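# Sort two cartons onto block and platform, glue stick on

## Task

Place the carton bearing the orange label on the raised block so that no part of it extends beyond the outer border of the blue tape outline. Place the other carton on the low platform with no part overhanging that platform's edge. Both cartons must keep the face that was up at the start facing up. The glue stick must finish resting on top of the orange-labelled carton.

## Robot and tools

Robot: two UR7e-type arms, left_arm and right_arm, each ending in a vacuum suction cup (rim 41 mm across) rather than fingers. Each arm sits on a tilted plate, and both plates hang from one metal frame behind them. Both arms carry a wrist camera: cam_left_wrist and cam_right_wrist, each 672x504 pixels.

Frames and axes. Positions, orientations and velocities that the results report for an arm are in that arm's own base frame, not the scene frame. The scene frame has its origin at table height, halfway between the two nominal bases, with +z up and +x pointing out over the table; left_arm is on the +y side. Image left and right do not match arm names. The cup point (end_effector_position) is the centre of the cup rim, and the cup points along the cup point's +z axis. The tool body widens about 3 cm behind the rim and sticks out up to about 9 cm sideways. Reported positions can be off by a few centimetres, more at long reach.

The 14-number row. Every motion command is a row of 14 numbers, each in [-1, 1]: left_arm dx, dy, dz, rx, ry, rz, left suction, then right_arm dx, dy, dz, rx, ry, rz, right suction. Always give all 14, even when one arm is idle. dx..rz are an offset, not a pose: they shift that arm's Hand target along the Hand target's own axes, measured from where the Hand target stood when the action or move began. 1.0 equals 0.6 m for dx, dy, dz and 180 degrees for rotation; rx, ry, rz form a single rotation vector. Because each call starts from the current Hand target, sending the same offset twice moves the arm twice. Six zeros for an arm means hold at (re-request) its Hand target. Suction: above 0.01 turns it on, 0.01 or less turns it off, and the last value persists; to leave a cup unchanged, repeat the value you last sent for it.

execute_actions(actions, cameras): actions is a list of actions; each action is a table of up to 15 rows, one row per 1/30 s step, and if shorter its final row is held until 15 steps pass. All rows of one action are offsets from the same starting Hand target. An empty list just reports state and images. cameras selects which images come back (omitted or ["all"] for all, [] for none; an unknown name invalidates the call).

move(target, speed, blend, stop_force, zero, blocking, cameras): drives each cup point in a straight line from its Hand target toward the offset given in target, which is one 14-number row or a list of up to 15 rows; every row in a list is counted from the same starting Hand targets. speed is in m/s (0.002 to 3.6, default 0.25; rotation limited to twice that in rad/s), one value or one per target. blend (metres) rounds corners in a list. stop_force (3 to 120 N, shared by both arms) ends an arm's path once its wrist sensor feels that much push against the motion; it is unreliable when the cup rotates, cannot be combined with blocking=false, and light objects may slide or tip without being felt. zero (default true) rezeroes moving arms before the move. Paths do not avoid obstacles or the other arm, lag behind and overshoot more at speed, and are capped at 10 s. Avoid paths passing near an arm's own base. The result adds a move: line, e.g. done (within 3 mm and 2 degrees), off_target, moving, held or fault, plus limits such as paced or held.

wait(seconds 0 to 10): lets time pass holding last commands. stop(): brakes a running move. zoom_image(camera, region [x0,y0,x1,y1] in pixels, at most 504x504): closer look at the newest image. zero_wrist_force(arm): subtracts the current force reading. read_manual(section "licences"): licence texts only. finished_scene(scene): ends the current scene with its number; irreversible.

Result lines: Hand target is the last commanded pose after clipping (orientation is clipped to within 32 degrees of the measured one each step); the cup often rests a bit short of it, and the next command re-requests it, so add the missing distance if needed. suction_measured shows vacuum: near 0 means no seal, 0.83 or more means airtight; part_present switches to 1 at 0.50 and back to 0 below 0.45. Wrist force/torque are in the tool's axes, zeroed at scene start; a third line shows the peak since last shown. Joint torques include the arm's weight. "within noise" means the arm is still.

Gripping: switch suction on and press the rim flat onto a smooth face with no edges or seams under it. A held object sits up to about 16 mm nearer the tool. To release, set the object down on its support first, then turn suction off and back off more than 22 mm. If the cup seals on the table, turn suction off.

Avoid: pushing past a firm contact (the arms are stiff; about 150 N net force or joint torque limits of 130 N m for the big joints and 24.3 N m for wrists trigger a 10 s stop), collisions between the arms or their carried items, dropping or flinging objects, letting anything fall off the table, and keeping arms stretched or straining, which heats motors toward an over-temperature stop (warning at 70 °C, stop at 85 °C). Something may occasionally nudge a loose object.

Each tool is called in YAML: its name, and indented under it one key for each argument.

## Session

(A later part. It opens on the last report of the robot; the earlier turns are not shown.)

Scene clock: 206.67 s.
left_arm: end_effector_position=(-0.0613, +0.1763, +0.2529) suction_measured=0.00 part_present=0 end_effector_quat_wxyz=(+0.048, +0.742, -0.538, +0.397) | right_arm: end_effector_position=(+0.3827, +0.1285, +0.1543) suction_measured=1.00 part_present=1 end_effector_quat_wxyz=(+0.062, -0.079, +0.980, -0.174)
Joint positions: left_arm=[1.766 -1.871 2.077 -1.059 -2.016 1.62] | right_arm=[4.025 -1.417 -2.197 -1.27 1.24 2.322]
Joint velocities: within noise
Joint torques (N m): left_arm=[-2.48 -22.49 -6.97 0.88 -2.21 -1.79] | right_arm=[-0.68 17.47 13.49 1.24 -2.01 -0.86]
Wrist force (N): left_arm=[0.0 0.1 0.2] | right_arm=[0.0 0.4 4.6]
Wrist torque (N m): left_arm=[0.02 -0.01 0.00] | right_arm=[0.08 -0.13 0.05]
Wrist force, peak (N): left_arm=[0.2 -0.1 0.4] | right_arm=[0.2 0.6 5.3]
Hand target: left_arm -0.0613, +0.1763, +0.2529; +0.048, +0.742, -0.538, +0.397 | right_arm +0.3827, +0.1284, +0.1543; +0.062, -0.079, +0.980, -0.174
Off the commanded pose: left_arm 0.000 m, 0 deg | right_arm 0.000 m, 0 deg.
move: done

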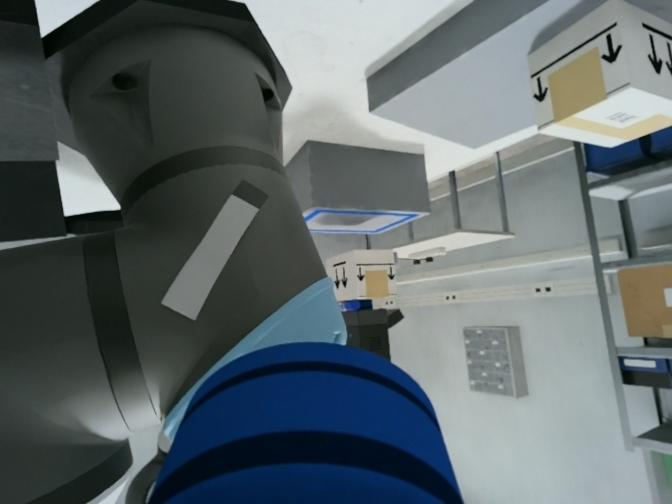

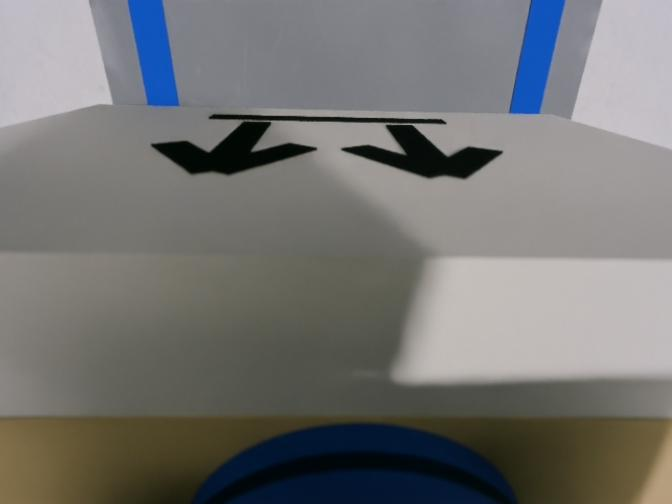

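move:
  target:
    - [0,0,0,0,0,0,0,0,-0.0083,0.08,0,0,0,1]
    - [0,0,0,0,0,0,0,0,-0.0083,0.135,0,0,0,1]
  speed: [0.03,0.012]
  stop_force: 4
  cameras: ["all"]

zoom_image:
  camera: "cam_left_wrist"
  region: [270, 100, 470, 300]

Scene clock: 216.37 s.
left_arm: end_effector_position=(-0.0613, +0.1763, +0.2529) suction_measured=0.00 part_present=0 end_effector_quat_wxyz=(+0.048, +0.742, -0.538, +0.397) | right_arm: end_effector_position=(+0.3935, +0.1012, +0.0925) suction_measured=1.00 part_present=1 end_effector_quat_wxyz=(+0.062, -0.079, +0.980, -0.174)
Joint positions: left_arm=[1.766 -1.871 2.077 -1.059 -2.016 1.62] | right_arm=[3.956 -1.512 -2.311 -1.038 1.229 2.25]
Joint velocities: within noise
Joint torques (N m): left_arm=[-2.06 -22.77 -7.77 1.07 -2.13 -1.7] | right_arm=[14.37 18.64 31.47 0.88 0.35 1.39]
Wrist force (N): left_arm=[-0.1 0.1 0.1] | right_arm=[0.5 2.2 1.4]
Wrist torque (N m): left_arm=[0.02 0.02 0.00] | right_arm=[0.17 -0.13 0.07]
Wrist force, peak (N): left_arm=[0.1 0.2 0.4] | right_arm=[6.2 -0.4 -18.7]
Hand target: left_arm -0.0613, +0.1763, +0.2529; +0.048, +0.742, -0.538, +0.397 | right_arm +0.3935, +0.1012, +0.0925; +0.062, -0.079, +0.980, -0.174 (not the last commanded pose)
Off the commanded pose: left_arm 0.000 m, 0 deg | right_arm 0.013 m, 0 deg.
move: contact (right_arm); path passed 1 of 2 targets

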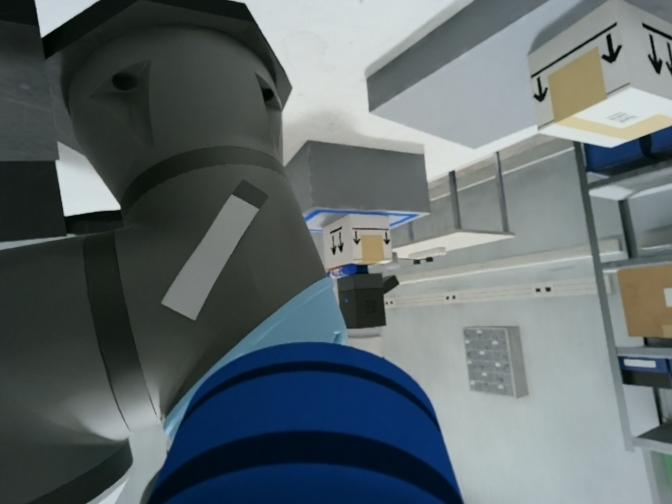

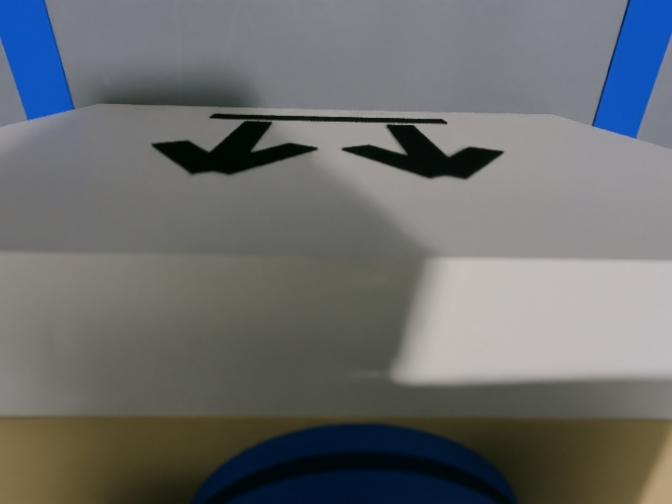

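Scaled by 2.520.

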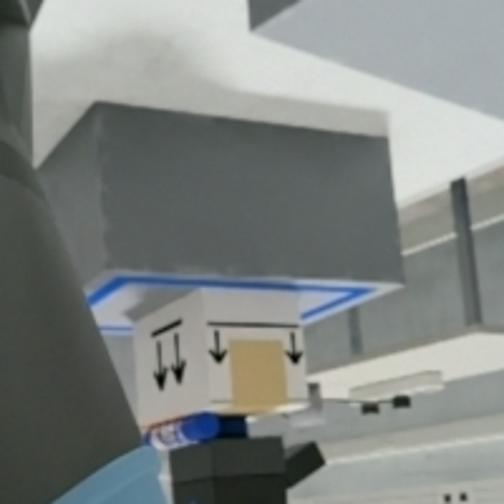

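move:
  target: [0,0,0,0,0,0,0,0,0,0.013,0,0,0,1]
  speed: 0.008
  stop_force: 4
  cameras: []

execute_actions:
  actions:
    - [[0,0,0,0,0,0,0,0,0,0,0,0,0,0]]
    - [[0,0,0,0,0,0,0,0,0,0,0,0,0,0]]
  cameras: ["all"]

move:
  target:
    - [0,0,0,0,0,0,0,0,0,-0.05,0,0,0,0]
    - [0,0,0,0,0,0,0,0,0,-0.28,0,0,0,0]
  speed: [0.02,0.12]
  cameras: ["all"]

zoom_image:
  camera: "cam_left_wrist"
  region: [270, 100, 470, 300]

Scene clock: 221.80 s.
left_arm: end_effector_position=(-0.0613, +0.1763, +0.2529) suction_measured=0.00 part_present=0 end_effector_quat_wxyz=(+0.048, +0.742, -0.538, +0.397) | right_arm: end_effector_position=(+0.3936, +0.1013, +0.0924) suction_measured=1.00 part_present=1 end_effector_quat_wxyz=(+0.062, -0.079, +0.980, -0.174)
Joint positions: left_arm=[1.766 -1.871 2.077 -1.059 -2.016 1.62] | right_arm=[3.956 -1.512 -2.311 -1.037 1.229 2.25]
Joint velocities: within noise
Joint torques (N m): left_arm=[-1.54 -22.13 -6.73 0.98 -2.19 -1.74] | right_arm=[15.29 17.45 31.04 1.43 0.16 1.59]
Wrist force (N): left_arm=[-0.1 0.1 0.1] | right_arm=[3.0 -0.5 -3.9]
Wrist torque (N m): left_arm=[0.01 0.01 0.01] | right_arm=[0.09 -0.15 0.07]
Wrist force, peak (N): left_arm=[-0.1 0.0 0.4] | right_arm=[5.1 -2.1 -12.6]
Hand target: left_arm -0.0613, +0.1763, +0.2529; +0.048, +0.742, -0.538, +0.397 | right_arm +0.3936, +0.1013, +0.0924; +0.062, -0.079, +0.980, -0.174 (not the last commanded pose)
Off the commanded pose: left_arm 0.000 m, 0 deg | right_arm 0.008 m, 0 deg.
move: contact (right_arm)
No camera images: "cameras" was empty.

Scene clock: 223.00 s.
left_arm: end_effector_position=(-0.0613, +0.1763, +0.2529) suction_measured=0.00 part_present=0 end_effector_quat_wxyz=(+0.048, +0.742, -0.538, +0.397) | right_arm: end_effector_position=(+0.3936, +0.1013, +0.0924) suction_measured=0.00 part_present=0 end_effector_quat_wxyz=(+0.062, -0.079, +0.980, -0.174)
Joint positions: left_arm=[1.766 -1.871 2.077 -1.059 -2.016 1.62] | right_arm=[3.956 -1.512 -2.311 -1.037 1.229 2.25]
Joint velocities: within noise
Joint torques (N m): left_arm=[-2.14 -22.72 -6.93 1 -2.1 -1.85] | right_arm=[1.53 -5.03 -0.28 2.9 -0.27 1.59]
Wrist force (N): left_arm=[-0.1 0.1 0.0] | right_arm=[7.4 -2.8 -28.5]
Wrist torque (N m): left_arm=[0.02 0.00 0.00] | right_arm=[0.03 -0.28 0.07]
Wrist force, peak (N): left_arm=[-0.1 0.4 0.2] | right_arm=[7.4 -2.8 -28.5]
Hand target: left_arm -0.0613, +0.1763, +0.2529; +0.048, +0.742, -0.538, +0.397 | right_arm +0.3936, +0.1013, +0.0924; +0.062, -0.079, +0.980, -0.174
Off the commanded pose: left_arm 0.000 m, 0 deg | right_arm 0.000 m, 0 deg.
Step readings (end_effector_position of left_arm | right_arm):
0: (-0.0613, +0.1763, +0.2529) | (+0.3936, +0.1013, +0.0924)
1: (-0.0613, +0.1763, +0.2529) | (+0.3936, +0.1013, +0.0924)
2: (-0.0613, +0.1763, +0.2529) | (+0.3936, +0.1013, +0.0924)
4: (-0.0613, +0.1763, +0.2529) | (+0.3937, +0.1013, +0.0924)
8: (-0.0613, +0.1763, +0.2529) | (+0.3937, +0.1014, +0.0924)
15: (-0.0613, +0.1763, +0.2529) | (+0.3937, +0.1014, +0.0924)
16: (-0.0613, +0.1763, +0.2529) | (+0.3937, +0.1014, +0.0924)
17: (-0.0613, +0.1763, +0.2529) | (+0.3937, +0.1014, +0.0924)
19: (-0.0613, +0.1763, +0.2529) | (+0.3937, +0.1013, +0.0924)
23: (-0.0613, +0.1763, +0.2529) | (+0.3937, +0.1013, +0.0924)
30: (-0.0613, +0.1763, +0.2529) | (+0.3936, +0.1013, +0.0924)

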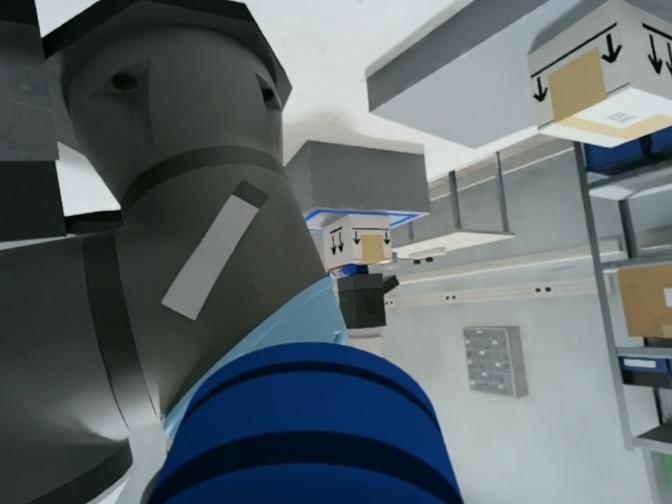

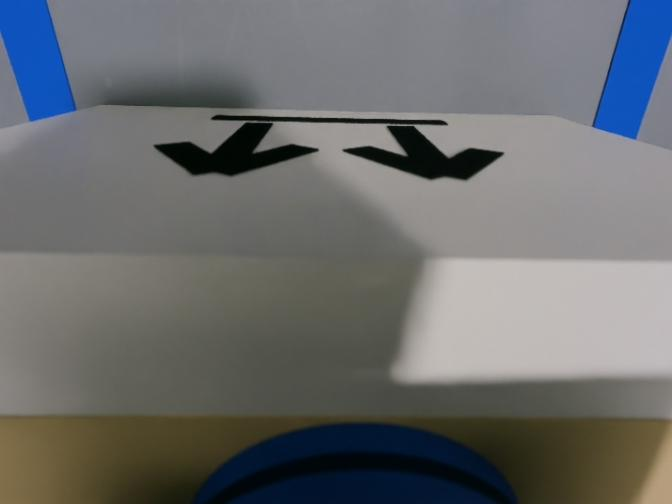

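Scene clock: 226.33 s.
left_arm: end_effector_position=(-0.0613, +0.1763, +0.2529) suction_measured=0.00 part_present=0 end_effector_quat_wxyz=(+0.048, +0.742, -0.538, +0.397) | right_arm: end_effector_position=(+0.3687, +0.1568, +0.2488) suction_measured=0.00 part_present=0 end_effector_quat_wxyz=(+0.062, -0.079, +0.980, -0.174)
Joint positions: left_arm=[1.766 -1.871 2.077 -1.059 -2.016 1.62] | right_arm=[4.099 -1.343 -1.993 -1.572 1.254 2.398]
Joint velocities: within noise
Joint torques (N m): left_arm=[-1.89 -22.52 -7.07 1.03 -2.2 -1.65] | right_arm=[14.04 12.33 36.22 0.27 1.95 1.31]
Wrist force (N): left_arm=[0.0 0.0 0.1] | right_arm=[-0.1 0.4 0.7]
Wrist torque (N m): left_arm=[-0.01 -0.01 0.01] | right_arm=[0.07 -0.09 0.06]
Wrist force, peak (N): left_arm=[0.0 0.2 0.4] | right_arm=[7.4 -2.6 -28.5]
Hand target: left_arm -0.0613, +0.1763, +0.2529; +0.048, +0.742, -0.538, +0.397 | right_arm +0.3687, +0.1568, +0.2489; +0.062, -0.079, +0.980, -0.174
Off the commanded pose: left_arm 0.000 m, 0 deg | right_arm 0.000 m, 0 deg.
move: done

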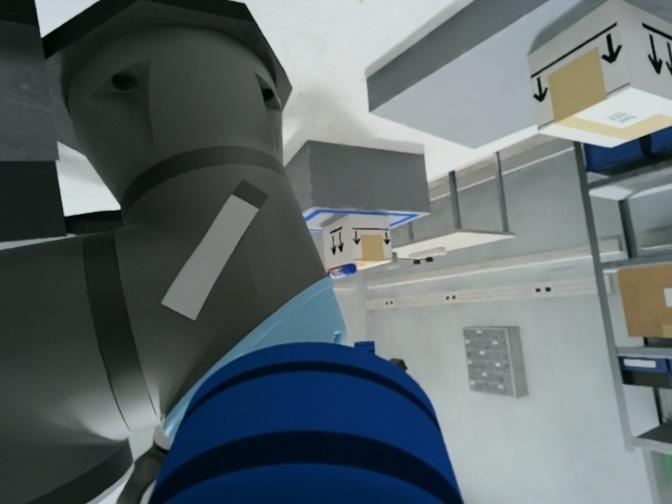

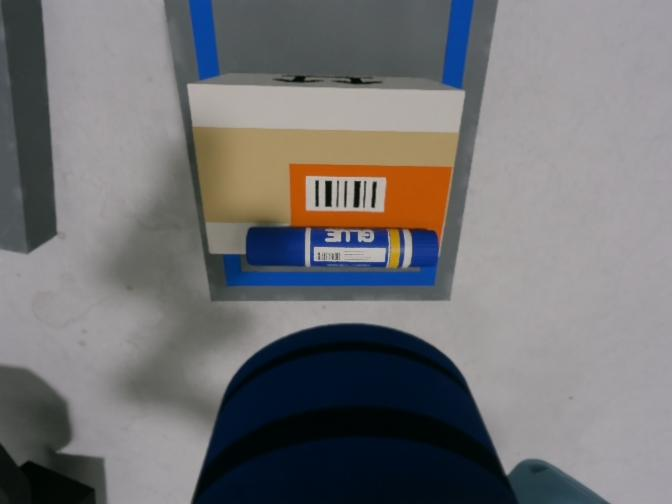

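Scaled by 2.520.

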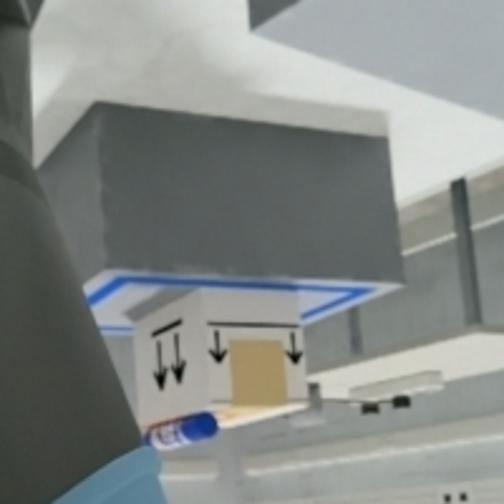

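finished_scene:
  scene: 1

The scene is finished: the task was done.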